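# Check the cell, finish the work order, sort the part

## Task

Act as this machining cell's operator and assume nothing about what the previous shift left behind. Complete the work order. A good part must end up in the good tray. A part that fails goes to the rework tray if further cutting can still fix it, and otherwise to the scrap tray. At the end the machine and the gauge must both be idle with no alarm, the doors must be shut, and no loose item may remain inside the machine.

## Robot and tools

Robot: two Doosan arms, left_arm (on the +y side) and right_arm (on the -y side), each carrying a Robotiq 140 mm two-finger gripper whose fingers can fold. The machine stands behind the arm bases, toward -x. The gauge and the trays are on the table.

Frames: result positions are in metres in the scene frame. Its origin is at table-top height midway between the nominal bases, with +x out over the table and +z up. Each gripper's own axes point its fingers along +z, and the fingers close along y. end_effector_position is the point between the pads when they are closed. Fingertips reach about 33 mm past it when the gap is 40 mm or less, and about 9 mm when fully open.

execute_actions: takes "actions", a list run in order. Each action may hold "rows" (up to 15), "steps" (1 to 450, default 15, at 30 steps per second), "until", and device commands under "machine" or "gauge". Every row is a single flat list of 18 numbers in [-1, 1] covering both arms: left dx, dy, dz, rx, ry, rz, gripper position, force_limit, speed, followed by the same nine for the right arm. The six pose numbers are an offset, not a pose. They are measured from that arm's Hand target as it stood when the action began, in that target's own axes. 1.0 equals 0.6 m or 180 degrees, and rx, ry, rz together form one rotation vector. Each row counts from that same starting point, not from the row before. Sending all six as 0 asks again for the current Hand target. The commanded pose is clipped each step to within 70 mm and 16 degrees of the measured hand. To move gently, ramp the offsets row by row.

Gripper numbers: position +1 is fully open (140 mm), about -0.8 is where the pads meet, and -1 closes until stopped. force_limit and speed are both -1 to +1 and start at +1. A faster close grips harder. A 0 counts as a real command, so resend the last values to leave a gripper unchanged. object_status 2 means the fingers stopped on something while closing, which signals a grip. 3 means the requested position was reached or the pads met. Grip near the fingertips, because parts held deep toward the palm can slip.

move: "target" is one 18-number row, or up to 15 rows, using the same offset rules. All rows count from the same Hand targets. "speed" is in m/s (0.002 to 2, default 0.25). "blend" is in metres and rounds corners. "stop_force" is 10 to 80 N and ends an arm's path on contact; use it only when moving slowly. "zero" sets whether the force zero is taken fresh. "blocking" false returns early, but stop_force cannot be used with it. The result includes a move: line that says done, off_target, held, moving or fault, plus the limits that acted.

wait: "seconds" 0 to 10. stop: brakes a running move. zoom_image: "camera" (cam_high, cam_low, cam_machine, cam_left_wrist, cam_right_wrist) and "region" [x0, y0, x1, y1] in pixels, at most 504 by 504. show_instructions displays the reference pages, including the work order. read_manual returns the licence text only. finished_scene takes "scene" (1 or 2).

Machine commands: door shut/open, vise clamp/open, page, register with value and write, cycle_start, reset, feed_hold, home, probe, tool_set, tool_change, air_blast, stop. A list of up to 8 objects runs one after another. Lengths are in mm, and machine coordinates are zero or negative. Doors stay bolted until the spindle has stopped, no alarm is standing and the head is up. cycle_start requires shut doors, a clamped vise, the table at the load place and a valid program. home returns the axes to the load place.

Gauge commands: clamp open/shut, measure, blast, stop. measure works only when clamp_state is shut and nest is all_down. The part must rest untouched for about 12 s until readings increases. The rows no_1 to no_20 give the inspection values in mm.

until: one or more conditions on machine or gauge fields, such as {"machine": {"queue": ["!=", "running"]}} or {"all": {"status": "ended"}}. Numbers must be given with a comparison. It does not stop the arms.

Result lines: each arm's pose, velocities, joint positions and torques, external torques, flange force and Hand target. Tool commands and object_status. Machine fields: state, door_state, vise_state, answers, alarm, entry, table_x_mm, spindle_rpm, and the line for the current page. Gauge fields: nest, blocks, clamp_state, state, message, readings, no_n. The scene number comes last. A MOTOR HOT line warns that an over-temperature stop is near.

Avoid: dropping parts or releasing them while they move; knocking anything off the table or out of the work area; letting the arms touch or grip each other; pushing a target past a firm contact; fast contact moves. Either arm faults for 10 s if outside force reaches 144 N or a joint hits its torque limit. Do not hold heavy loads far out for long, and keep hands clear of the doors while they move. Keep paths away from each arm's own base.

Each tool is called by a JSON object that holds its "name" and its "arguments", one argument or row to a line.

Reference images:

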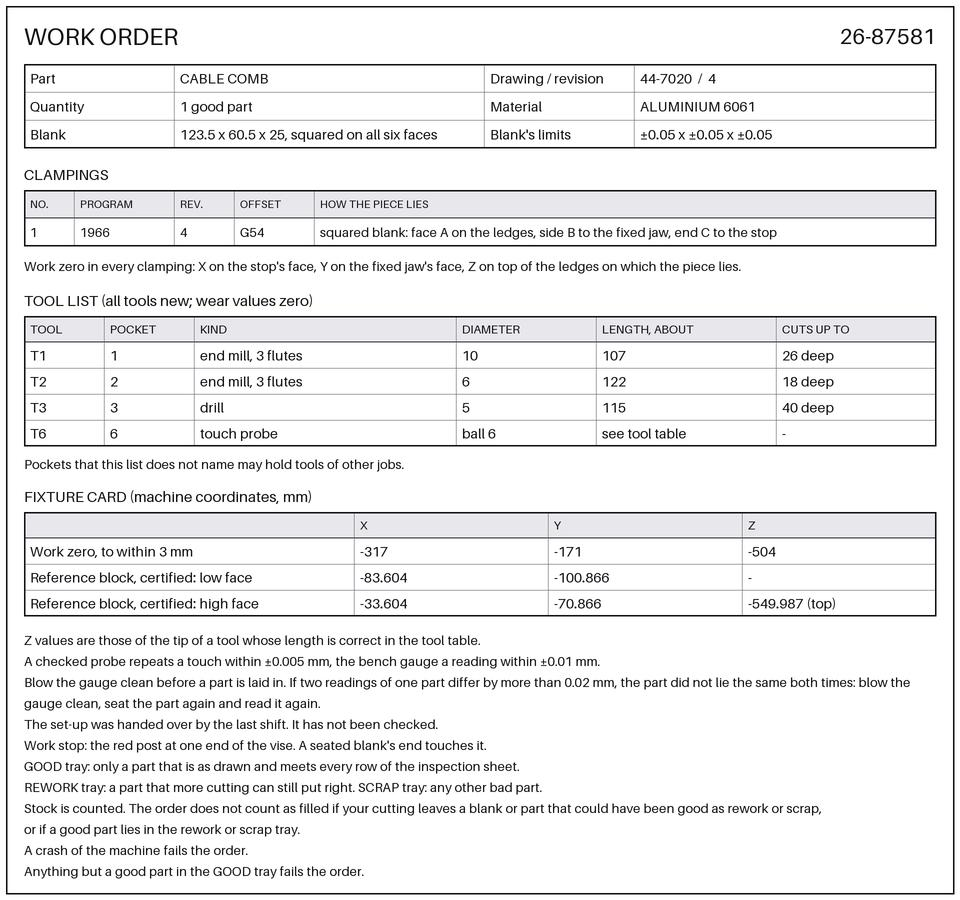

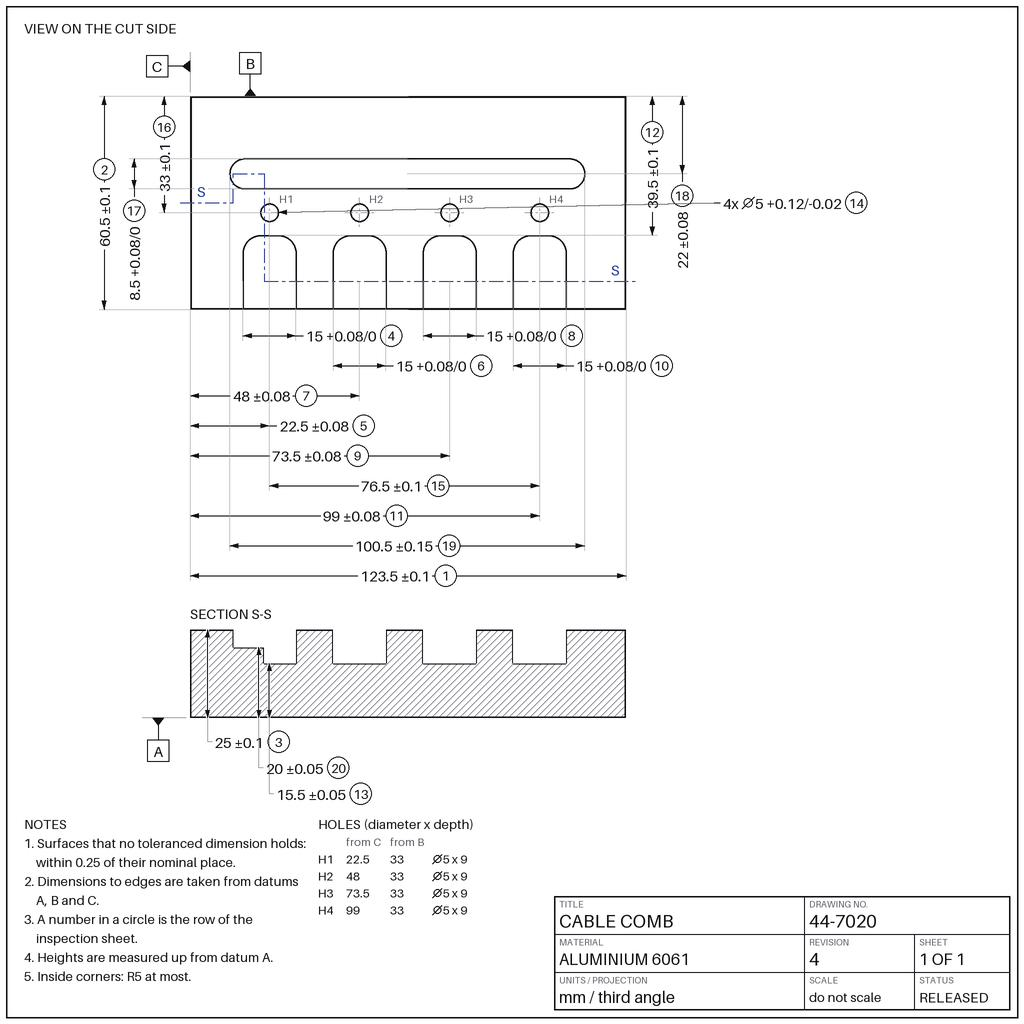

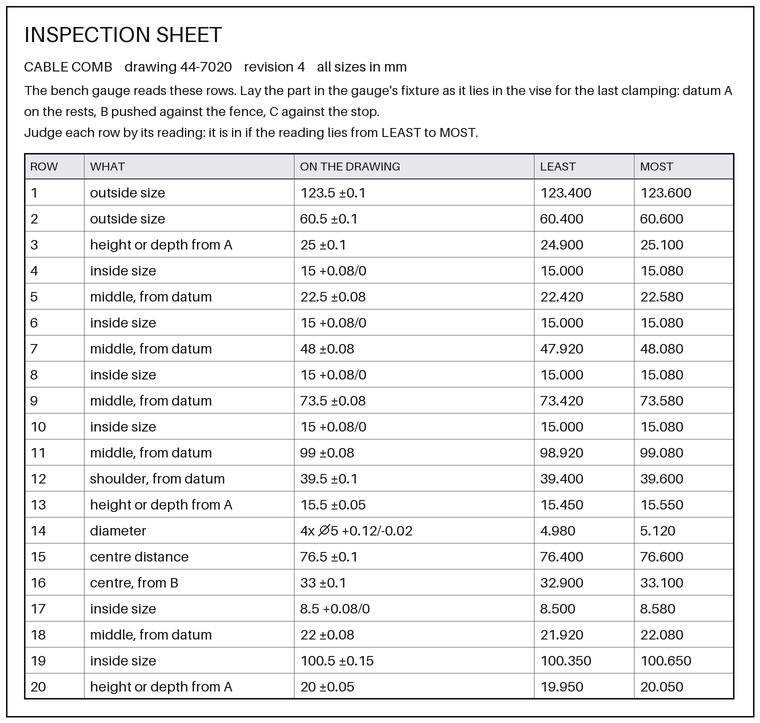

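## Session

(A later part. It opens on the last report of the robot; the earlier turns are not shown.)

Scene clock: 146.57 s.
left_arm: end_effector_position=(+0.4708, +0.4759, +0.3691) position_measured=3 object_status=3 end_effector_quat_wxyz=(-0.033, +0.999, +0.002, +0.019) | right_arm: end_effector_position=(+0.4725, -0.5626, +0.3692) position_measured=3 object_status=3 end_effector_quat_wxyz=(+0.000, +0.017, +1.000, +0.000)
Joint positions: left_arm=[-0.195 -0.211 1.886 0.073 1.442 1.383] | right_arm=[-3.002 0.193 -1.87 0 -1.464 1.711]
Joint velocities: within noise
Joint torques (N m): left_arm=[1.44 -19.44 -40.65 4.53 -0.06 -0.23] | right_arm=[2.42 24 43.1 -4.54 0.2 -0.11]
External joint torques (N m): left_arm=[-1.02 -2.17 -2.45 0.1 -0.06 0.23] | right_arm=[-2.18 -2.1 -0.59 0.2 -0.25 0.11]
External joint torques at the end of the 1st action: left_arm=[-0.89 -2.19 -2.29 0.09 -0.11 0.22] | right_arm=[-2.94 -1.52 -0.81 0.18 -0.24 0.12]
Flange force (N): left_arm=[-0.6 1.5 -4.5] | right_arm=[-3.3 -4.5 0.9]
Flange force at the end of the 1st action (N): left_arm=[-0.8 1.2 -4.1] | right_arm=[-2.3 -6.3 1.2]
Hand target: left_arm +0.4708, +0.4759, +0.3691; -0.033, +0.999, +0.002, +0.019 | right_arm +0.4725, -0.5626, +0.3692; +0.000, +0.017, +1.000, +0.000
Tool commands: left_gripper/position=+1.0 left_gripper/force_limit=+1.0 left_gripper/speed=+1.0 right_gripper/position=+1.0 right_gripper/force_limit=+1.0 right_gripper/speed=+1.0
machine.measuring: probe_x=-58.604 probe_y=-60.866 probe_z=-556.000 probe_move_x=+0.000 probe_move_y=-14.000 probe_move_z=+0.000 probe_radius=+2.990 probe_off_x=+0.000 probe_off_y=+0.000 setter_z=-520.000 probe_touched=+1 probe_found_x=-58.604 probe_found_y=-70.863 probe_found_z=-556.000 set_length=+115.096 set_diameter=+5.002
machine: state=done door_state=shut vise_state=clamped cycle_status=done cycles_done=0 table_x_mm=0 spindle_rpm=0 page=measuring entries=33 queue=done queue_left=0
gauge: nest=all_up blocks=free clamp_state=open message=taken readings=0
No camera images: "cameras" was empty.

{"name": "execute_actions", "arguments": {
  "actions": [
    {"machine":[{"register":"tool_call","value":6,"write":true},{"tool_change":true},{"register":"probe_move_y","value":0,"write":true},{"register":"probe_move_z","value":-20,"write":true},{"register":"probe_z","value":-468,"write":true},{"register":"probe_x","value":-310.755,"write":true},{"register":"probe_y","value":-177.75,"write":true},{"probe":true}],"steps":450,"until":{"machine":{"queue":["!=","running"]}}},
    {"steps":450,"until":{"machine":{"queue":["!=","running"]}}}
  ],
  "cameras": []
}}

{"name": "execute_actions", "arguments": {
  "actions": [
    {"machine":[{"register":"probe_y","value":-227.75,"write":true},{"probe":true}],"steps":450,"until":{"machine":{"queue":["!=","running"]}}}
  ],
  "cameras": []
}}

{"name": "execute_actions", "arguments": {
  "actions": [
    {"machine":[{"register":"probe_x","value":-197.255,"write":true},{"probe":true}],"steps":450,"until":{"machine":{"queue":["!=","running"]}}}
  ],
  "cameras": []
}}

{"name": "execute_actions", "arguments": {
  "actions": [
    {"machine":[{"register":"probe_y","value":-177.75,"write":true},{"probe":true}],"steps":450,"until":{"machine":{"queue":["!=","running"]}}}
  ],
  "cameras": []
}}

{"name": "execute_actions", "arguments": {
  "actions": [
    {"machine":[{"register":"probe_x","value":-255.5,"write":true},{"register":"probe_y","value":-155,"write":true},{"register":"probe_move_z","value":-30,"write":true},{"probe":true}],"steps":450,"until":{"machine":{"queue":["!=","running"]}}}
  ],
  "cameras": []
}}

{"name": "execute_actions", "arguments": {
  "actions": [
    {"machine":[{"register":"probe_move_z","value":0,"write":true},{"register":"probe_z","value":-488,"write":true},{"register":"probe_y","value":-162,"write":true},{"register":"probe_move_y","value":-16,"write":true},{"probe":true}],"steps":450,"until":{"machine":{"queue":["!=","running"]}}}
  ],
  "cameras": []
}}

{"name": "execute_actions", "arguments": {
  "actions": [
    {"machine":[{"register":"probe_y","value":-244,"write":true},{"register":"probe_move_y","value":16,"write":true},{"probe":true}],"steps":450,"until":{"machine":{"queue":["!=","running"]}}}
  ],
  "cameras": []
}}

{"name": "execute_actions", "arguments": {
  "actions": [
    {"machine":[{"register":"probe_move_y","value":0,"write":true},{"register":"probe_x","value":-182,"write":true},{"register":"probe_y","value":-200,"write":true},{"register":"probe_move_x","value":-16,"write":true},{"probe":true}],"steps":450,"until":{"machine":{"queue":["!=","running"]}}}
  ],
  "cameras": []
}}

{"name": "execute_actions", "arguments": {
  "actions": [
    {"machine":[{"register":"probe_x","value":-328,"write":true},{"register":"probe_y","value":-180,"write":true},{"register":"probe_move_x","value":16,"write":true},{"probe":true}],"steps":450,"until":{"machine":{"queue":["!=","running"]}}}
  ],
  "cameras": []
}}

Scene clock: 162.80 s.
left_arm: end_effector_position=(+0.4708, +0.4759, +0.3691) position_measured=3 object_status=3 end_effector_quat_wxyz=(-0.033, +0.999, +0.002, +0.019) | right_arm: end_effector_position=(+0.4725, -0.5626, +0.3692) position_measured=3 object_status=3 end_effector_quat_wxyz=(+0.000, +0.017, +1.000, +0.000)
Joint positions: left_arm=[-0.195 -0.211 1.886 0.073 1.442 1.383] | right_arm=[-3.002 0.193 -1.87 0 -1.464 1.711]
Joint velocities: within noise
Joint torques (N m): left_arm=[1.33 -19.26 -40.77 4.45 0.01 -0.23] | right_arm=[2.77 23.79 43.22 -4.5 0.2 -0.11]
External joint torques (N m): left_arm=[-1.08 -1.44 -1.87 0.13 -0.13 0.23] | right_arm=[-2.71 -1.25 -0.69 0.15 -0.26 0.11]
External joint torques at the end of the 1st action: left_arm=[-1.43 -1.05 -2.42 0.16 -0.12 0.23] | right_arm=[-2.63 -1.05 -0.34 0.14 -0.18 0.07]
Flange force (N): left_arm=[-0.2 1.8 -3.3] | right_arm=[-1.9 -5.8 0.9]
Flange force at the end of the 1st action (N): left_arm=[1.1 2.6 -4.2] | right_arm=[-2.1 -5.7 0.4]
Hand target: left_arm +0.4708, +0.4759, +0.3691; -0.033, +0.999, +0.002, +0.019 | right_arm +0.4725, -0.5626, +0.3692; +0.000, +0.017, +1.000, +0.000
Tool commands: left_gripper/position=+1.0 left_gripper/force_limit=+1.0 left_gripper/speed=+1.0 right_gripper/position=+1.0 right_gripper/force_limit=+1.0 right_gripper/speed=+1.0
machine.measuring: probe_x=-310.755 probe_y=-177.750 probe_z=-468.000 probe_move_x=+0.000 probe_move_y=+0.000 probe_move_z=-20.000 probe_radius=+2.990 probe_off_x=+0.000 probe_off_y=+0.000 setter_z=-520.000 probe_touched=+1 probe_found_x=-310.755 probe_found_y=-177.750 probe_found_z=-477.810 set_length=+115.096 set_diameter=+5.002
machine: state=done door_state=shut vise_state=clamped cycle_status=done cycles_done=0 table_x_mm=0 spindle_rpm=0 page=measuring entries=41 queue=done queue_left=0
gauge: nest=all_up blocks=free clamp_state=open message=taken readings=0
No camera images: "cameras" was empty.

Scene clock: 170.70 s.
left_arm: end_effector_position=(+0.4708, +0.4759, +0.3691) position_measured=3 object_status=3 end_effector_quat_wxyz=(-0.033, +0.999, +0.002, +0.019) | right_arm: end_effector_position=(+0.4725, -0.5626, +0.3692) position_measured=3 object_status=3 end_effector_quat_wxyz=(+0.000, +0.017, +1.000, +0.000)
Joint positions: left_arm=[-0.195 -0.211 1.886 0.073 1.442 1.383] | right_arm=[-3.002 0.193 -1.87 0 -1.464 1.711]
Joint velocities: within noise
Joint torques (N m): left_arm=[1.84 -19.08 -40.69 4.5 -0.05 -0.23] | right_arm=[2.7 24.03 43.25 -4.53 0.19 -0.11]
External joint torques (N m): left_arm=[-1.62 -1.61 -2.04 0.08 -0.06 0.23] | right_arm=[-2.54 -1.81 -0.76 0.19 -0.24 0.11]
Flange force (N): left_arm=[-0.5 3.0 -3.8] | right_arm=[-2.7 -5.4 1.1]
Hand target: left_arm +0.4708, +0.4759, +0.3691; -0.033, +0.999, +0.002, +0.019 | right_arm +0.4725, -0.5626, +0.3692; +0.000, +0.017, +1.000, +0.000
Tool commands: left_gripper/position=+1.0 left_gripper/force_limit=+1.0 left_gripper/speed=+1.0 right_gripper/position=+1.0 right_gripper/force_limit=+1.0 right_gripper/speed=+1.0
machine.measuring: probe_x=-310.755 probe_y=-227.750 probe_z=-468.000 probe_move_x=+0.000 probe_move_y=+0.000 probe_move_z=-20.000 probe_radius=+2.990 probe_off_x=+0.000 probe_off_y=+0.000 setter_z=-520.000 probe_touched=+1 probe_found_x=-310.755 probe_found_y=-227.750 probe_found_z=-477.812 set_length=+115.096 set_diameter=+5.002
machine: state=done door_state=shut vise_state=clamped cycle_status=done cycles_done=0 table_x_mm=0 spindle_rpm=0 page=measuring entries=43 queue=done queue_left=0
gauge: nest=all_up blocks=free clamp_state=open message=taken readings=0
No camera images: "cameras" was empty.

Scene clock: 178.40 s.
left_arm: end_effector_position=(+0.4708, +0.4759, +0.3691) position_measured=3 object_status=3 end_effector_quat_wxyz=(-0.033, +0.999, +0.002, +0.019) | right_arm: end_effector_position=(+0.4725, -0.5626, +0.3692) position_measured=3 object_status=3 end_effector_quat_wxyz=(+0.000, +0.017, +1.000, +0.000)
Joint positions: left_arm=[-0.195 -0.211 1.886 0.073 1.442 1.383] | right_arm=[-3.002 0.193 -1.87 0 -1.464 1.711]
Joint velocities: within noise
Joint torques (N m): left_arm=[1.81 -19.15 -40.78 4.45 -0.03 -0.28] | right_arm=[2.73 23.88 43.13 -4.49 0.16 -0.13]
External joint torques (N m): left_arm=[-1.54 -1.64 -1.94 0.13 -0.09 0.28] | right_arm=[-2.35 -2.02 -0.59 0.16 -0.2 0.13]
Flange force (N): left_arm=[-0.6 2.7 -3.6] | right_arm=[-3.3 -4.9 1.0]
Hand target: left_arm +0.4708, +0.4759, +0.3691; -0.033, +0.999, +0.002, +0.019 | right_arm +0.4725, -0.5626, +0.3692; +0.000, +0.017, +1.000, +0.000
Tool commands: left_gripper/position=+1.0 left_gripper/force_limit=+1.0 left_gripper/speed=+1.0 right_gripper/position=+1.0 right_gripper/force_limit=+1.0 right_gripper/speed=+1.0
machine.measuring: probe_x=-197.255 probe_y=-227.750 probe_z=-468.000 probe_move_x=+0.000 probe_move_y=+0.000 probe_move_z=-20.000 probe_radius=+2.990 probe_off_x=+0.000 probe_off_y=+0.000 setter_z=-520.000 probe_touched=+1 probe_found_x=-197.255 probe_found_y=-227.750 probe_found_z=-477.811 set_length=+115.096 set_diameter=+5.002
machine: state=done door_state=shut vise_state=clamped cycle_status=done cycles_done=0 table_x_mm=0 spindle_rpm=0 page=measuring entries=45 queue=done queue_left=0
gauge: nest=all_up blocks=free clamp_state=open message=taken readings=0
No camera images: "cameras" was empty.

Scene clock: 185.87 s.
left_arm: end_effector_position=(+0.4708, +0.4759, +0.3691) position_measured=3 object_status=3 end_effector_quat_wxyz=(-0.033, +0.999, +0.002, +0.019) | right_arm: end_effector_position=(+0.4725, -0.5626, +0.3692) position_measured=3 object_status=3 end_effector_quat_wxyz=(+0.000, +0.017, +1.000, +0.000)
Joint positions: left_arm=[-0.195 -0.211 1.886 0.073 1.442 1.383] | right_arm=[-3.002 0.193 -1.87 0 -1.464 1.711]
Joint velocities: within noise
Joint torques (N m): left_arm=[1.95 -19.1 -40.93 4.51 0.07 -0.26] | right_arm=[2.83 23.8 43.2 -4.49 0.19 -0.09]
External joint torques (N m): left_arm=[-1.7 -1.67 -1.87 0.1 -0.19 0.25] | right_arm=[-2.68 -1.27 -0.65 0.15 -0.25 0.09]
Flange force (N): left_arm=[-0.8 3.1 -3.3] | right_arm=[-2.0 -5.8 0.8]
Hand target: left_arm +0.4708, +0.4759, +0.3691; -0.033, +0.999, +0.002, +0.019 | right_arm +0.4725, -0.5626, +0.3692; +0.000, +0.017, +1.000, +0.000
Tool commands: left_gripper/position=+1.0 left_gripper/force_limit=+1.0 left_gripper/speed=+1.0 right_gripper/position=+1.0 right_gripper/force_limit=+1.0 right_gripper/speed=+1.0
machine.measuring: probe_x=-197.255 probe_y=-177.750 probe_z=-468.000 probe_move_x=+0.000 probe_move_y=+0.000 probe_move_z=-20.000 probe_radius=+2.990 probe_off_x=+0.000 probe_off_y=+0.000 setter_z=-520.000 probe_touched=+1 probe_found_x=-197.255 probe_found_y=-177.750 probe_found_z=-477.813 set_length=+115.096 set_diameter=+5.002
machine: state=done door_state=shut vise_state=clamped cycle_status=done cycles_done=0 table_x_mm=0 spindle_rpm=0 page=measuring entries=47 queue=done queue_left=0
gauge: nest=all_up blocks=free clamp_state=open message=taken readings=0
No camera images: "cameras" was empty.

Scene clock: 195.77 s.
left_arm: end_effector_position=(+0.4708, +0.4759, +0.3691) position_measured=3 object_status=3 end_effector_quat_wxyz=(-0.033, +0.999, +0.002, +0.019) | right_arm: end_effector_position=(+0.4725, -0.5626, +0.3692) position_measured=3 object_status=3 end_effector_quat_wxyz=(+0.000, +0.017, +1.000, +0.000)
Joint positions: left_arm=[-0.195 -0.211 1.886 0.073 1.442 1.383] | right_arm=[-3.002 0.193 -1.87 0 -1.464 1.711]
Joint velocities: within noise
Joint torques (N m): left_arm=[1.46 -19.32 -40.71 4.54 -0.03 -0.26] | right_arm=[2.79 24.11 43.21 -4.52 0.15 -0.08]
External joint torques (N m): left_arm=[-1.18 -1.24 -2.05 0.06 -0.08 0.25] | right_arm=[-2.64 -2.01 -0.58 0.16 -0.2 0.08]
Flange force (N): left_arm=[0.3 2.0 -3.6] | right_arm=[-3.4 -5.6 1.0]
Hand target: left_arm +0.4708, +0.4759, +0.3691; -0.033, +0.999, +0.002, +0.019 | right_arm +0.4725, -0.5626, +0.3692; +0.000, +0.017, +1.000, +0.000
Tool commands: left_gripper/position=+1.0 left_gripper/force_limit=+1.0 left_gripper/speed=+1.0 right_gripper/position=+1.0 right_gripper/force_limit=+1.0 right_gripper/speed=+1.0
machine.measuring: probe_x=-255.500 probe_y=-155.000 probe_z=-468.000 probe_move_x=+0.000 probe_move_y=+0.000 probe_move_z=-30.000 probe_radius=+2.990 probe_off_x=+0.000 probe_off_y=+0.000 setter_z=-520.000 probe_touched=+1 probe_found_x=-255.500 probe_found_y=-155.000 probe_found_z=-492.802 set_length=+115.096 set_diameter=+5.002
machine: state=done door_state=shut vise_state=clamped cycle_status=done cycles_done=0 table_x_mm=0 spindle_rpm=0 page=measuring entries=51 queue=done queue_left=0
gauge: nest=all_up blocks=free clamp_state=open message=taken readings=0
No camera images: "cameras" was empty.

Scene clock: 203.87 s.
left_arm: end_effector_position=(+0.4708, +0.4759, +0.3691) position_measured=3 object_status=3 end_effector_quat_wxyz=(-0.033, +0.999, +0.002, +0.019) | right_arm: end_effector_position=(+0.4725, -0.5626, +0.3692) position_measured=3 object_status=3 end_effector_quat_wxyz=(+0.000, +0.017, +1.000, +0.000)
Joint positions: left_arm=[-0.195 -0.211 1.886 0.073 1.442 1.383] | right_arm=[-3.002 0.193 -1.87 0 -1.464 1.711]
Joint velocities: within noise
Joint torques (N m): left_arm=[1.71 -19.64 -40.65 4.44 0.02 -0.15] | right_arm=[2.58 23.79 43.27 -4.47 0.19 -0.07]
External joint torques (N m): left_arm=[-1.5 -0.97 -1.94 0.14 -0.12 0.15] | right_arm=[-2.52 -1.4 -0.7 0.12 -0.25 0.07]
Flange force (N): left_arm=[0.5 3.0 -3.4] | right_arm=[-2.1 -5.5 1.0]
Hand target: left_arm +0.4708, +0.4759, +0.3691; -0.033, +0.999, +0.002, +0.019 | right_arm +0.4725, -0.5626, +0.3692; +0.000, +0.017, +1.000, +0.000
Tool commands: left_gripper/position=+1.0 left_gripper/force_limit=+1.0 left_gripper/speed=+1.0 right_gripper/position=+1.0 right_gripper/force_limit=+1.0 right_gripper/speed=+1.0
machine.measuring: probe_x=-255.500 probe_y=-162.000 probe_z=-488.000 probe_move_x=+0.000 probe_move_y=-16.000 probe_move_z=+0.000 probe_radius=+2.990 probe_off_x=+0.000 probe_off_y=+0.000 setter_z=-520.000 probe_touched=+1 probe_found_x=-255.500 probe_found_y=-172.744 probe_found_z=-488.000 set_length=+115.096 set_diameter=+5.002
machine: state=done door_state=shut vise_state=clamped cycle_status=done cycles_done=0 table_x_mm=0 spindle_rpm=0 page=measuring entries=56 queue=done queue_left=0
gauge: nest=all_up blocks=free clamp_state=open message=taken readings=0
No camera images: "cameras" was empty.

Scene clock: 211.93 s.
left_arm: end_effector_position=(+0.4708, +0.4759, +0.3691) position_measured=3 object_status=3 end_effector_quat_wxyz=(-0.033, +0.999, +0.002, +0.019) | right_arm: end_effector_position=(+0.4725, -0.5626, +0.3692) position_measured=3 object_status=3 end_effector_quat_wxyz=(+0.000, +0.017, +1.000, +0.000)
Joint positions: left_arm=[-0.195 -0.211 1.886 0.073 1.442 1.383] | right_arm=[-3.002 0.193 -1.87 0 -1.464 1.711]
Joint velocities: within noise
Joint torques (N m): left_arm=[1.54 -18.96 -40.72 4.47 -0.03 -0.25] | right_arm=[2.59 23.94 43.34 -4.56 0.17 -0.13]
External joint torques (N m): left_arm=[-1.2 -2.51 -2.27 0.14 -0.08 0.25] | right_arm=[-2.31 -1.79 -0.67 0.21 -0.22 0.13]
Flange force (N): left_arm=[-1.5 1.8 -4.3] | right_arm=[-2.7 -4.8 1.0]
Hand target: left_arm +0.4708, +0.4759, +0.3691; -0.033, +0.999, +0.002, +0.019 | right_arm +0.4725, -0.5626, +0.3692; +0.000, +0.017, +1.000, +0.000
Tool commands: left_gripper/position=+1.0 left_gripper/force_limit=+1.0 left_gripper/speed=+1.0 right_gripper/position=+1.0 right_gripper/force_limit=+1.0 right_gripper/speed=+1.0
machine.measuring: probe_x=-255.500 probe_y=-244.000 probe_z=-488.000 probe_move_x=+0.000 probe_move_y=+16.000 probe_move_z=+0.000 probe_radius=+2.990 probe_off_x=+0.000 probe_off_y=+0.000 setter_z=-520.000 probe_touched=+1 probe_found_x=-255.500 probe_found_y=-233.289 probe_found_z=-488.000 set_length=+115.096 set_diameter=+5.002
machine: state=done door_state=shut vise_state=clamped cycle_status=done cycles_done=0 table_x_mm=0 spindle_rpm=0 page=measuring entries=59 queue=done queue_left=0
gauge: nest=all_up blocks=free clamp_state=open message=taken readings=0
No camera images: "cameras" was empty.

Scene clock: 220.03 s.
left_arm: end_effector_position=(+0.4708, +0.4759, +0.3691) position_measured=3 object_status=3 end_effector_quat_wxyz=(-0.033, +0.999, +0.002, +0.019) | right_arm: end_effector_position=(+0.4725, -0.5626, +0.3692) position_measured=3 object_status=3 end_effector_quat_wxyz=(+0.000, +0.017, +1.000, +0.000)
Joint positions: left_arm=[-0.195 -0.211 1.886 0.073 1.442 1.383] | right_arm=[-3.002 0.193 -1.87 0 -1.464 1.711]
Joint velocities: within noise
Joint torques (N m): left_arm=[1.77 -18.95 -40.6 4.51 -0.03 -0.25] | right_arm=[2.85 23.93 43.26 -4.52 0.15 -0.08]
External joint torques (N m): left_arm=[-1.5 -1.72 -2.15 0.09 -0.08 0.25] | right_arm=[-2.64 -1.56 -0.62 0.17 -0.2 0.08]
Flange force (N): left_arm=[-0.5 2.6 -4.0] | right_arm=[-2.6 -5.7 0.9]
Hand target: left_arm +0.4708, +0.4759, +0.3691; -0.033, +0.999, +0.002, +0.019 | right_arm +0.4725, -0.5626, +0.3692; +0.000, +0.017, +1.000, +0.000
Tool commands: left_gripper/position=+1.0 left_gripper/force_limit=+1.0 left_gripper/speed=+1.0 right_gripper/position=+1.0 right_gripper/force_limit=+1.0 right_gripper/speed=+1.0
machine.measuring: probe_x=-182.000 probe_y=-200.000 probe_z=-488.000 probe_move_x=-16.000 probe_move_y=+0.000 probe_move_z=+0.000 probe_radius=+2.990 probe_off_x=+0.000 probe_off_y=+0.000 setter_z=-520.000 probe_touched=+1 probe_found_x=-192.268 probe_found_y=-200.000 probe_found_z=-488.000 set_length=+115.096 set_diameter=+5.002
machine: state=done door_state=shut vise_state=clamped cycle_status=done cycles_done=0 table_x_mm=0 spindle_rpm=0 page=measuring entries=64 queue=done queue_left=0
gauge: nest=all_up blocks=free clamp_state=open message=taken readings=0
No camera images: "cameras" was empty.

Scene clock: 228.43 s.
left_arm: end_effector_position=(+0.4708, +0.4759, +0.3691) position_measured=3 object_status=3 end_effector_quat_wxyz=(-0.033, +0.999, +0.002, +0.019) | right_arm: end_effector_position=(+0.4725, -0.5626, +0.3692) position_measured=3 object_status=3 end_effector_quat_wxyz=(+0.000, +0.017, +1.000, +0.000)
Joint positions: left_arm=[-0.195 -0.211 1.886 0.073 1.442 1.383] | right_arm=[-3.002 0.193 -1.87 0 -1.464 1.711]
Joint velocities: within noise
Joint torques (N m): left_arm=[1.89 -19.22 -40.59 4.53 -0.02 -0.26] | right_arm=[2.8 23.74 43.23 -4.51 0.18 -0.1]
External joint torques (N m): left_arm=[-1.69 -1.28 -2.03 0.04 -0.09 0.26] | right_arm=[-2.64 -1.41 -0.63 0.16 -0.24 0.1]
Flange force (N): left_arm=[0.0 3.1 -3.7] | right_arm=[-2.3 -5.7 0.9]
Hand target: left_arm +0.4708, +0.4759, +0.3691; -0.033, +0.999, +0.002, +0.019 | right_arm +0.4725, -0.5626, +0.3692; +0.000, +0.017, +1.000, +0.000
Tool commands: left_gripper/position=+1.0 left_gripper/force_limit=+1.0 left_gripper/speed=+1.0 right_gripper/position=+1.0 right_gripper/force_limit=+1.0 right_gripper/speed=+1.0
machine.measuring: probe_x=-328.000 probe_y=-180.000 probe_z=-488.000 probe_move_x=+16.000 probe_move_y=+0.000 probe_move_z=+0.000 probe_radius=+2.990 probe_off_x=+0.000 probe_off_y=+0.000 setter_z=-520.000 probe_touched=+1 probe_found_x=-315.749 probe_found_y=-180.000 probe_found_z=-488.000 set_length=+115.096 set_diameter=+5.002
machine: state=done door_state=shut vise_state=clamped cycle_status=done cycles_done=0 table_x_mm=0 spindle_rpm=0 page=measuring entries=68 queue=done queue_left=0
gauge: nest=all_up blocks=free clamp_state=open message=taken readings=0
No camera images: "cameras" was empty.

{"name": "execute_actions", "arguments": {
  "actions": [
    {"machine":[{"register":"probe_x","value":-293.255,"write":true},{"register":"probe_y","value":-225.0,"write":true},{"register":"probe_z","value":-484,"write":true},{"register":"probe_move_x","value":8,"write":true},{"probe":true}],"steps":450,"until":{"machine":{"queue":["!=","running"]}}}
  ],
  "cameras": []
}}

{"name": "execute_actions", "arguments": {
  "actions": [
    {"machine":[{"register":"probe_move_x","value":-8,"write":true},{"probe":true}],"steps":450,"until":{"machine":{"queue":["!=","running"]}}}
  ],
  "cameras": []
}}

{"name": "execute_actions", "arguments": {
  "actions": [
    {"machine":[{"register":"probe_move_x","value":0,"write":true},{"register":"probe_move_y","value":16,"write":true},{"probe":true}],"steps":450,"until":{"machine":{"queue":["!=","running"]}}}
  ],
  "cameras": []
}}

{"name": "execute_actions", "arguments": {
  "actions": [
    {"machine":[{"register":"probe_move_y","value":0,"write":true},{"register":"probe_move_z","value":-10,"write":true},{"probe":true}],"steps":450,"until":{"machine":{"queue":["!=","running"]}}}
  ],
  "cameras": []
}}

{"name": "execute_actions", "arguments": {
  "actions": [
    {"machine":[{"register":"probe_x","value":-254,"write":true},{"register":"probe_y","value":-194.747,"write":true},{"register":"probe_z","value":-481.5,"write":true},{"register":"probe_move_z","value":0,"write":true},{"register":"probe_move_y","value":5,"write":true},{"probe":true}],"steps":450,"until":{"machine":{"queue":["!=","running"]}}}
  ],
  "cameras": []
}}

{"name": "execute_actions", "arguments": {
  "actions": [
    {"machine":[{"register":"probe_move_y","value":-5,"write":true},{"probe":true}],"steps":450,"until":{"machine":{"queue":["!=","running"]}}}
  ],
  "cameras": []
}}

{"name": "execute_actions", "arguments": {
  "actions": [
    {"machine":[{"register":"probe_move_y","value":0,"write":true},{"register":"probe_move_z","value":-6,"write":true},{"probe":true}],"steps":450,"until":{"machine":{"queue":["!=","running"]}}}
  ],
  "cameras": ["cam_machine"]
}}

Scene clock: 237.90 s.
left_arm: end_effector_position=(+0.4708, +0.4759, +0.3691) position_measured=3 object_status=3 end_effector_quat_wxyz=(-0.033, +0.999, +0.002, +0.019) | right_arm: end_effector_position=(+0.4725, -0.5626, +0.3692) position_measured=3 object_status=3 end_effector_quat_wxyz=(+0.000, +0.017, +1.000, +0.000)
Joint positions: left_arm=[-0.195 -0.211 1.886 0.073 1.442 1.383] | right_arm=[-3.002 0.193 -1.87 0 -1.464 1.711]
Joint velocities: within noise
Joint torques (N m): left_arm=[1.81 -19.49 -40.82 4.46 0.02 -0.23] | right_arm=[3.04 23.77 43.18 -4.52 0.15 -0.11]
External joint torques (N m): left_arm=[-1.39 -2.2 -2.11 0.16 -0.13 0.23] | right_arm=[-2.72 -1.58 -0.77 0.2 -0.21 0.11]
Flange force (N): left_arm=[-1.3 2.3 -3.9] | right_arm=[-2.4 -5.8 1.2]
Hand target: left_arm +0.4708, +0.4759, +0.3691; -0.033, +0.999, +0.002, +0.019 | right_arm +0.4725, -0.5626, +0.3692; +0.000, +0.017, +1.000, +0.000
Tool commands: left_gripper/position=+1.0 left_gripper/force_limit=+1.0 left_gripper/speed=+1.0 right_gripper/position=+1.0 right_gripper/force_limit=+1.0 right_gripper/speed=+1.0
machine.measuring: probe_x=-293.255 probe_y=-225.000 probe_z=-484.000 probe_move_x=+8.000 probe_move_y=+0.000 probe_move_z=+0.000 probe_radius=+2.990 probe_off_x=+0.000 probe_off_y=+0.000 setter_z=-520.000 probe_touched=+1 probe_found_x=-285.850 probe_found_y=-225.000 probe_found_z=-484.000 set_length=+115.096 set_diameter=+5.002
machine: state=done door_state=shut vise_state=clamped cycle_status=done cycles_done=0 table_x_mm=0 spindle_rpm=0 page=measuring entries=73 queue=done queue_left=0
gauge: nest=all_up blocks=free clamp_state=open message=taken readings=0
No camera images: "cameras" was empty.

Scene clock: 245.23 s.
left_arm: end_effector_position=(+0.4708, +0.4759, +0.3691) position_measured=3 object_status=3 end_effector_quat_wxyz=(-0.033, +0.999, +0.002, +0.019) | right_arm: end_effector_position=(+0.4725, -0.5626, +0.3692) position_measured=3 object_status=3 end_effector_quat_wxyz=(+0.000, +0.017, +1.000, +0.000)
Joint positions: left_arm=[-0.195 -0.211 1.886 0.073 1.442 1.383] | right_arm=[-3.002 0.193 -1.87 0 -1.464 1.711]
Joint velocities: within noise
Joint torques (N m): left_arm=[1.77 -19.18 -40.88 4.48 0.01 -0.25] | right_arm=[2.87 23.95 43.11 -4.5 0.13 -0.15]
External joint torques (N m): left_arm=[-1.4 -1.99 -1.99 0.13 -0.12 0.24] | right_arm=[-2.81 -1.02 -0.39 0.13 -0.19 0.15]
Flange force (N): left_arm=[-1.1 2.4 -3.7] | right_arm=[-2.0 -6.0 0.5]
Hand target: left_arm +0.4708, +0.4759, +0.3691; -0.033, +0.999, +0.002, +0.019 | right_arm +0.4725, -0.5626, +0.3692; +0.000, +0.017, +1.000, +0.000
Tool commands: left_gripper/position=+1.0 left_gripper/force_limit=+1.0 left_gripper/speed=+1.0 right_gripper/position=+1.0 right_gripper/force_limit=+1.0 right_gripper/speed=+1.0
machine.measuring: probe_x=-293.255 probe_y=-225.000 probe_z=-484.000 probe_move_x=-8.000 probe_move_y=+0.000 probe_move_z=+0.000 probe_radius=+2.990 probe_off_x=+0.000 probe_off_y=+0.000 setter_z=-520.000 probe_touched=+1 probe_found_x=-300.655 probe_found_y=-225.000 probe_found_z=-484.000 set_length=+115.096 set_diameter=+5.002
machine: state=done door_state=shut vise_state=clamped cycle_status=done cycles_done=0 table_x_mm=0 spindle_rpm=0 page=measuring entries=75 queue=done queue_left=0
gauge: nest=all_up blocks=free clamp_state=open message=taken readings=0
No camera images: "cameras" was empty.

Scene clock: 253.50 s.
left_arm: end_effector_position=(+0.4708, +0.4759, +0.3691) position_measured=3 object_status=3 end_effector_quat_wxyz=(-0.033, +0.999, +0.002, +0.019) | right_arm: end_effector_position=(+0.4725, -0.5626, +0.3692) position_measured=3 object_status=3 end_effector_quat_wxyz=(+0.000, +0.017, +1.000, +0.000)
Joint positions: left_arm=[-0.195 -0.211 1.886 0.073 1.442 1.383] | right_arm=[-3.002 0.193 -1.87 0 -1.464 1.711]
Joint velocities: within noise
Joint torques (N m): left_arm=[1.54 -19.27 -40.56 4.54 0.01 -0.18] | right_arm=[2.73 23.9 43.04 -4.49 0.17 -0.12]
External joint torques (N m): left_arm=[-1.24 -1.5 -2.14 0.05 -0.12 0.17] | right_arm=[-2.49 -1.81 -0.61 0.17 -0.23 0.12]
Flange force (N): left_arm=[0.0 2.2 -3.8] | right_arm=[-2.9 -5.2 0.9]
Hand target: left_arm +0.4708, +0.4759, +0.3691; -0.033, +0.999, +0.002, +0.019 | right_arm +0.4725, -0.5626, +0.3692; +0.000, +0.017, +1.000, +0.000
Tool commands: left_gripper/position=+1.0 left_gripper/force_limit=+1.0 left_gripper/speed=+1.0 right_gripper/position=+1.0 right_gripper/force_limit=+1.0 right_gripper/speed=+1.0
machine.measuring: probe_x=-293.255 probe_y=-225.000 probe_z=-484.000 probe_move_x=+0.000 probe_move_y=+16.000 probe_move_z=+0.000 probe_radius=+2.990 probe_off_x=+0.000 probe_off_y=+0.000 setter_z=-520.000 probe_touched=+1 probe_found_x=-293.255 probe_found_y=-212.342 probe_found_z=-484.000 set_length=+115.096 set_diameter=+5.002
machine: state=done door_state=shut vise_state=clamped cycle_status=done cycles_done=0 table_x_mm=0 spindle_rpm=0 page=measuring entries=78 queue=done queue_left=0
gauge: nest=all_up blocks=free clamp_state=open message=taken readings=0
No camera images: "cameras" was empty.

Scene clock: 260.90 s.
left_arm: end_effector_position=(+0.4708, +0.4759, +0.3691) position_measured=3 object_status=3 end_effector_quat_wxyz=(-0.033, +0.999, +0.002, +0.019) | right_arm: end_effector_position=(+0.4725, -0.5626, +0.3692) position_measured=3 object_status=3 end_effector_quat_wxyz=(+0.000, +0.017, +1.000, +0.000)
Joint positions: left_arm=[-0.195 -0.211 1.886 0.073 1.442 1.383] | right_arm=[-3.002 0.193 -1.87 0 -1.464 1.711]
Joint velocities: within noise
Joint torques (N m): left_arm=[1.55 -19.2 -40.56 4.49 -0.03 -0.27] | right_arm=[2.92 23.97 43.18 -4.47 0.19 -0.13]
External joint torques (N m): left_arm=[-1.22 -1.95 -2.33 0.12 -0.09 0.27] | right_arm=[-2.84 -1.55 -0.53 0.11 -0.25 0.13]
Flange force (N): left_arm=[-0.5 1.9 -4.2] | right_arm=[-2.7 -6.0 0.7]
Hand target: left_arm +0.4708, +0.4759, +0.3691; -0.033, +0.999, +0.002, +0.019 | right_arm +0.4725, -0.5626, +0.3692; +0.000, +0.017, +1.000, +0.000
Tool commands: left_gripper/position=+1.0 left_gripper/force_limit=+1.0 left_gripper/speed=+1.0 right_gripper/position=+1.0 right_gripper/force_limit=+1.0 right_gripper/speed=+1.0
machine.measuring: probe_x=-293.255 probe_y=-225.000 probe_z=-484.000 probe_move_x=+0.000 probe_move_y=+0.000 probe_move_z=-10.000 probe_radius=+2.990 probe_off_x=+0.000 probe_off_y=+0.000 setter_z=-520.000 probe_touched=+1 probe_found_x=-293.255 probe_found_y=-225.000 probe_found_z=-487.299 set_length=+115.096 set_diameter=+5.002
machine: state=done door_state=shut vise_state=clamped cycle_status=done cycles_done=0 table_x_mm=0 spindle_rpm=0 page=measuring entries=81 queue=done queue_left=0
gauge: nest=all_up blocks=free clamp_state=open message=taken readings=0
No camera images: "cameras" was empty.

Scene clock: 268.37 s.
left_arm: end_effector_position=(+0.4708, +0.4759, +0.3691) position_measured=3 object_status=3 end_effector_quat_wxyz=(-0.033, +0.999, +0.002, +0.019) | right_arm: end_effector_position=(+0.4725, -0.5626, +0.3692) position_measured=3 object_status=3 end_effector_quat_wxyz=(+0.000, +0.017, +1.000, +0.000)
Joint positions: left_arm=[-0.195 -0.211 1.886 0.073 1.442 1.383] | right_arm=[-3.002 0.193 -1.87 0 -1.464 1.711]
Joint velocities: within noise
Joint torques (N m): left_arm=[1.45 -19.55 -40.69 4.47 -0.02 -0.24] | right_arm=[2.74 23.85 43.33 -4.5 0.15 -0.08]
External joint torques (N m): left_arm=[-1.23 -1.17 -1.98 0.11 -0.09 0.23] | right_arm=[-2.58 -1.2 -0.62 0.15 -0.21 0.08]
Flange force (N): left_arm=[0.3 2.1 -3.5] | right_arm=[-1.9 -5.6 0.9]
Hand target: left_arm +0.4708, +0.4759, +0.3691; -0.033, +0.999, +0.002, +0.019 | right_arm +0.4725, -0.5626, +0.3692; +0.000, +0.017, +1.000, +0.000
Tool commands: left_gripper/position=+1.0 left_gripper/force_limit=+1.0 left_gripper/speed=+1.0 right_gripper/position=+1.0 right_gripper/force_limit=+1.0 right_gripper/speed=+1.0
machine.measuring: probe_x=-254.000 probe_y=-194.747 probe_z=-481.500 probe_move_x=+0.000 probe_move_y=+5.000 probe_move_z=+0.000 probe_radius=+2.990 probe_off_x=+0.000 probe_off_y=+0.000 setter_z=-520.000 probe_touched=+1 probe_found_x=-254.000 probe_found_y=-190.476 probe_found_z=-481.500 set_length=+115.096 set_diameter=+5.002
machine: state=done door_state=shut vise_state=clamped cycle_status=done cycles_done=0 table_x_mm=0 spindle_rpm=0 page=measuring entries=87 queue=done queue_left=0
gauge: nest=all_up blocks=free clamp_state=open message=taken readings=0
No camera images: "cameras" was empty.

Scene clock: 275.03 s.
left_arm: end_effector_position=(+0.4708, +0.4759, +0.3691) position_measured=3 object_status=3 end_effector_quat_wxyz=(-0.033, +0.999, +0.002, +0.019) | right_arm: end_effector_position=(+0.4725, -0.5626, +0.3692) position_measured=3 object_status=3 end_effector_quat_wxyz=(+0.000, +0.017, +1.000, +0.000)
Joint positions: left_arm=[-0.195 -0.211 1.886 0.073 1.442 1.383] | right_arm=[-3.002 0.193 -1.87 0 -1.464 1.711]
Joint velocities: within noise
Joint torques (N m): left_arm=[1.82 -19.21 -40.72 4.51 0.01 -0.2] | right_arm=[2.73 24.11 43.18 -4.53 0.16 -0.08]
External joint torques (N m): left_arm=[-1.48 -2.18 -2.18 0.1 -0.12 0.19] | right_arm=[-2.68 -1.27 -0.46 0.17 -0.22 0.08]
Flange force (N): left_arm=[-1.2 2.6 -4.0] | right_arm=[-2.3 -5.8 0.6]
Hand target: left_arm +0.4708, +0.4759, +0.3691; -0.033, +0.999, +0.002, +0.019 | right_arm +0.4725, -0.5626, +0.3692; +0.000, +0.017, +1.000, +0.000
Tool commands: left_gripper/position=+1.0 left_gripper/force_limit=+1.0 left_gripper/speed=+1.0 right_gripper/position=+1.0 right_gripper/force_limit=+1.0 right_gripper/speed=+1.0
machine.measuring: probe_x=-254.000 probe_y=-194.747 probe_z=-481.500 probe_move_x=+0.000 probe_move_y=-5.000 probe_move_z=+0.000 probe_radius=+2.990 probe_off_x=+0.000 probe_off_y=+0.000 setter_z=-520.000 probe_touched=+1 probe_found_x=-254.000 probe_found_y=-199.016 probe_found_z=-481.500 set_length=+115.096 set_diameter=+5.002
machine: state=done door_state=shut vise_state=clamped cycle_status=done cycles_done=0 table_x_mm=0 spindle_rpm=0 page=measuring entries=89 queue=done queue_left=0
gauge: nest=all_up blocks=free clamp_state=open message=taken readings=0
No camera images: "cameras" was empty.

Scene clock: 281.90 s.
left_arm: end_effector_position=(+0.4708, +0.4759, +0.3691) position_measured=3 object_status=3 end_effector_quat_wxyz=(-0.033, +0.999, +0.002, +0.019) | right_arm: end_effector_position=(+0.4725, -0.5626, +0.3692) position_measured=3 object_status=3 end_effector_quat_wxyz=(+0.000, +0.017, +1.000, +0.000)
Joint positions: left_arm=[-0.195 -0.211 1.886 0.073 1.442 1.383] | right_arm=[-3.002 0.193 -1.87 0 -1.464 1.711]
Joint velocities: within noise
Joint torques (N m): left_arm=[1.56 -19.75 -40.66 4.45 0 -0.22] | right_arm=[3.09 24.01 43.21 -4.53 0.13 -0.13]
External joint torques (N m): left_arm=[-1.33 -1.15 -2.09 0.13 -0.11 0.21] | right_arm=[-3.06 -1.1 -0.46 0.16 -0.19 0.13]
Flange force (N): left_arm=[0.5 2.4 -3.7] | right_arm=[-2.1 -6.6 0.6]
Hand target: left_arm +0.4708, +0.4759, +0.3691; -0.033, +0.999, +0.002, +0.019 | right_arm +0.4725, -0.5626, +0.3692; +0.000, +0.017, +1.000, +0.000
Tool commands: left_gripper/position=+1.0 left_gripper/force_limit=+1.0 left_gripper/speed=+1.0 right_gripper/position=+1.0 right_gripper/force_limit=+1.0 right_gripper/speed=+1.0
machine.measuring: probe_x=-254.000 probe_y=-194.747 probe_z=-481.500 probe_move_x=+0.000 probe_move_y=+0.000 probe_move_z=-6.000 probe_radius=+2.990 probe_off_x=+0.000 probe_off_y=+0.000 setter_z=-520.000 probe_touched=+1 probe_found_x=-254.000 probe_found_y=-194.747 probe_found_z=-482.798 set_length=+115.096 set_diameter=+5.002
machine: state=done door_state=shut vise_state=clamped cycle_status=done cycles_done=0 table_x_mm=0 spindle_rpm=0 page=measuring entries=92 queue=done queue_left=0
gauge: nest=all_up blocks=free clamp_state=open message=taken readings=0
Images, in order (width x height): cam_machine 896x504.

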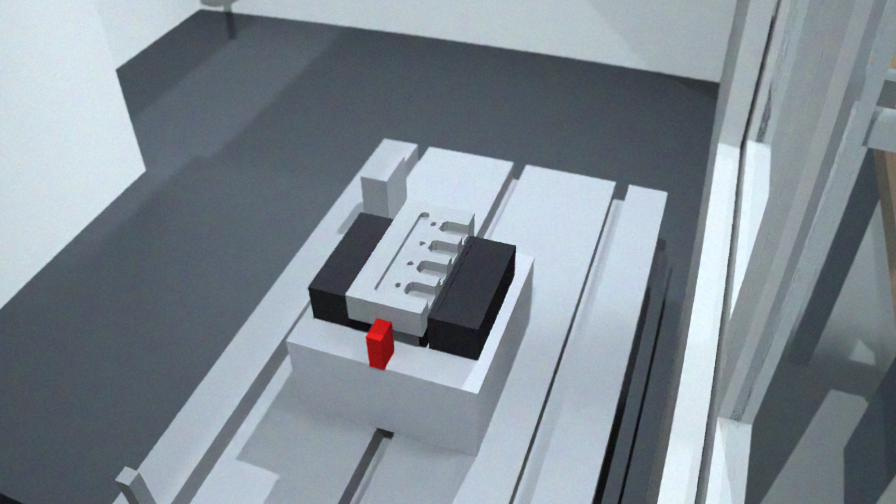

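{"name": "execute_actions", "arguments": {
  "actions": [
    {"machine":{"page":"program","cycle_start":true},"steps":60,"until":{"machine":{"state":"alarm"}}}
  ],
  "cameras": ["cam_machine"]
}}

{"name": "execute_actions", "arguments": {
  "actions": [
    {"steps":450,"until":{"machine":{"state":["!=","running"]}}},
    {"steps":450,"until":{"machine":{"state":["!=","running"]}}},
    {"steps":450,"until":{"machine":{"state":["!=","running"]}}}
  ],
  "cameras": ["cam_machine"]
}}

Scene clock: 286.83 s.
left_arm: end_effector_position=(+0.4708, +0.4759, +0.3691) position_measured=3 object_status=3 end_effector_quat_wxyz=(-0.033, +0.999, +0.002, +0.019) | right_arm: end_effector_position=(+0.4725, -0.5626, +0.3692) position_measured=3 object_status=3 end_effector_quat_wxyz=(+0.000, +0.017, +1.000, +0.000)
Joint positions: left_arm=[-0.195 -0.211 1.886 0.073 1.442 1.383] | right_arm=[-3.002 0.193 -1.87 0 -1.464 1.711]
Joint velocities: within noise
Joint torques (N m): left_arm=[1.44 -19.22 -40.68 4.5 -0.02 -0.23] | right_arm=[2.8 23.8 43.16 -4.54 0.15 -0.12]
External joint torques (N m): left_arm=[-1.27 -1.49 -2.15 0.09 -0.09 0.23] | right_arm=[-2.59 -1.61 -0.55 0.2 -0.2 0.12]
Flange force (N): left_arm=[0.0 2.2 -3.8] | right_arm=[-2.7 -5.5 0.8]
Hand target: left_arm +0.4708, +0.4759, +0.3691; -0.033, +0.999, +0.002, +0.019 | right_arm +0.4725, -0.5626, +0.3692; +0.000, +0.017, +1.000, +0.000
Tool commands: left_gripper/position=+1.0 left_gripper/force_limit=+1.0 left_gripper/speed=+1.0 right_gripper/position=+1.0 right_gripper/force_limit=+1.0 right_gripper/speed=+1.0
machine.program: program=+1966 tool_call=+6 tool_in_spindle=+1 program_revision=+4 program_offset=+54 load_peak=+0 stored1_number=+1966 stored1_revision=+4 stored2_number=+3606 stored2_revision=+2 stored3_number=+4761 stored3_revision=+5 stored4_number=+0 stored4_revision=+0 cycles=+1
machine: state=running door_state=shut vise_state=clamped cycle_status=moving cycles_done=0 table_x_mm=129 spindle_rpm=0 page=program entries=93 queue=running queue_left=0
gauge: nest=all_up blocks=free clamp_state=open message=taken readings=0
Images, in order (width x height): cam_machine 896x504.

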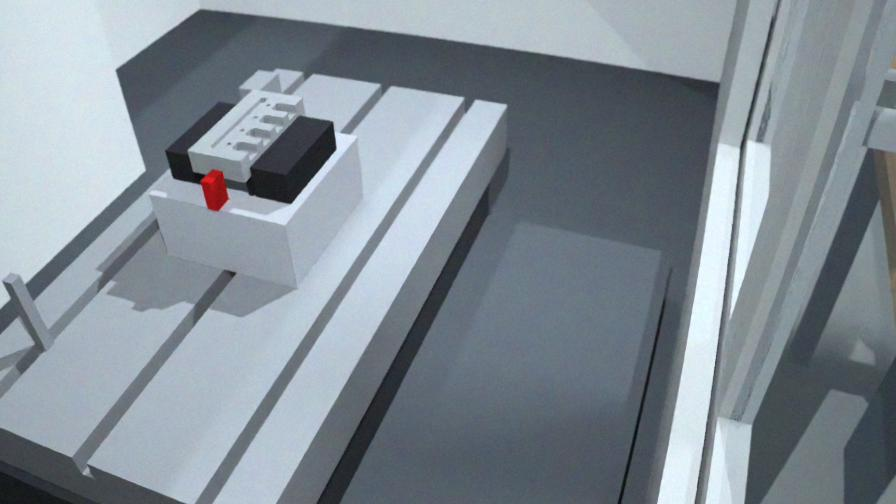

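Scene clock: 332.03 s.
left_arm: end_effector_position=(+0.4708, +0.4759, +0.3691) position_measured=3 object_status=3 end_effector_quat_wxyz=(-0.033, +0.999, +0.002, +0.019) | right_arm: end_effector_position=(+0.4725, -0.5626, +0.3692) position_measured=3 object_status=3 end_effector_quat_wxyz=(+0.000, +0.017, +1.000, +0.000)
Joint positions: left_arm=[-0.195 -0.211 1.886 0.073 1.442 1.383] | right_arm=[-3.002 0.193 -1.87 0 -1.464 1.711]
Joint velocities: within noise
Joint torques (N m): left_arm=[1.3 -19.38 -40.79 4.5 0.03 -0.23] | right_arm=[2.72 23.96 43.13 -4.51 0.19 -0.09]
External joint torques (N m): left_arm=[-1.03 -1.77 -1.93 0.07 -0.13 0.23] | right_arm=[-2.56 -1.73 -0.46 0.15 -0.24 0.09]
External joint torques at the end of the 1st action: left_arm=[-1.15 -1.68 -2.13 0.19 -0.16 0.24] | right_arm=[-2.8 -1.44 -0.71 0.17 -0.22 0.07]
External joint torques at the end of the 2nd action: left_arm=[-0.97 -2.25 -2.17 0.1 -0.13 0.28] | right_arm=[-2.51 -1.66 -0.64 0.18 -0.23 0.11]
Flange force (N): left_arm=[-0.7 1.6 -3.4] | right_arm=[-3.0 -5.5 0.6]
Flange force at the end of the 1st action (N): left_arm=[-0.3 1.8 -3.7] | right_arm=[-2.3 -6.1 1.0]
Flange force at the end of the 2nd action (N): left_arm=[-1.1 1.2 -3.9] | right_arm=[-2.6 -5.3 0.9]
Hand target: left_arm +0.4708, +0.4759, +0.3691; -0.033, +0.999, +0.002, +0.019 | right_arm +0.4725, -0.5626, +0.3692; +0.000, +0.017, +1.000, +0.000
Tool commands: left_gripper/position=+1.0 left_gripper/force_limit=+1.0 left_gripper/speed=+1.0 right_gripper/position=+1.0 right_gripper/force_limit=+1.0 right_gripper/speed=+1.0
machine.program: program=+1966 tool_call=+6 tool_in_spindle=+1 program_revision=+4 program_offset=+54 load_peak=+0 stored1_number=+1966 stored1_revision=+4 stored2_number=+3606 stored2_revision=+2 stored3_number=+4761 stored3_revision=+5 stored4_number=+0 stored4_revision=+0 cycles=+1
machine: state=running door_state=shut vise_state=clamped cycle_status=moving cycles_done=0 table_x_mm=81 spindle_rpm=9549 page=program entries=93 queue=running queue_left=0
gauge: nest=all_up blocks=free clamp_state=open message=taken readings=0
Images, in order (width x height): cam_machine 896x504.

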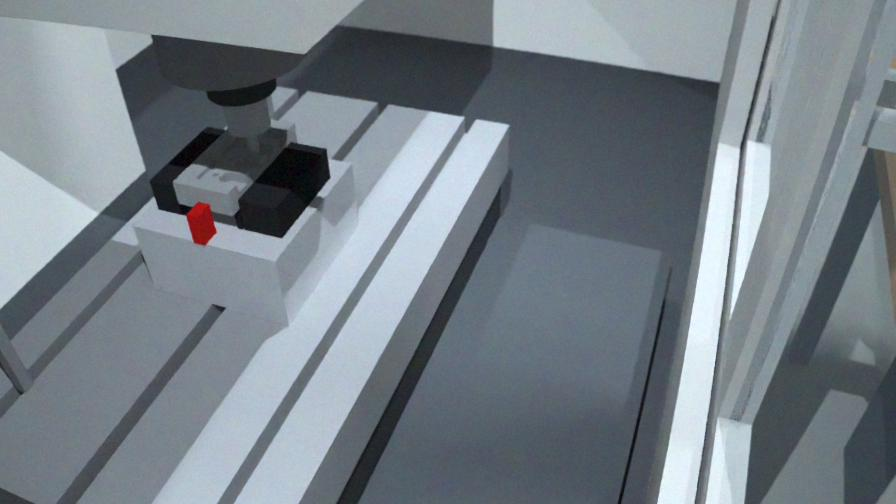

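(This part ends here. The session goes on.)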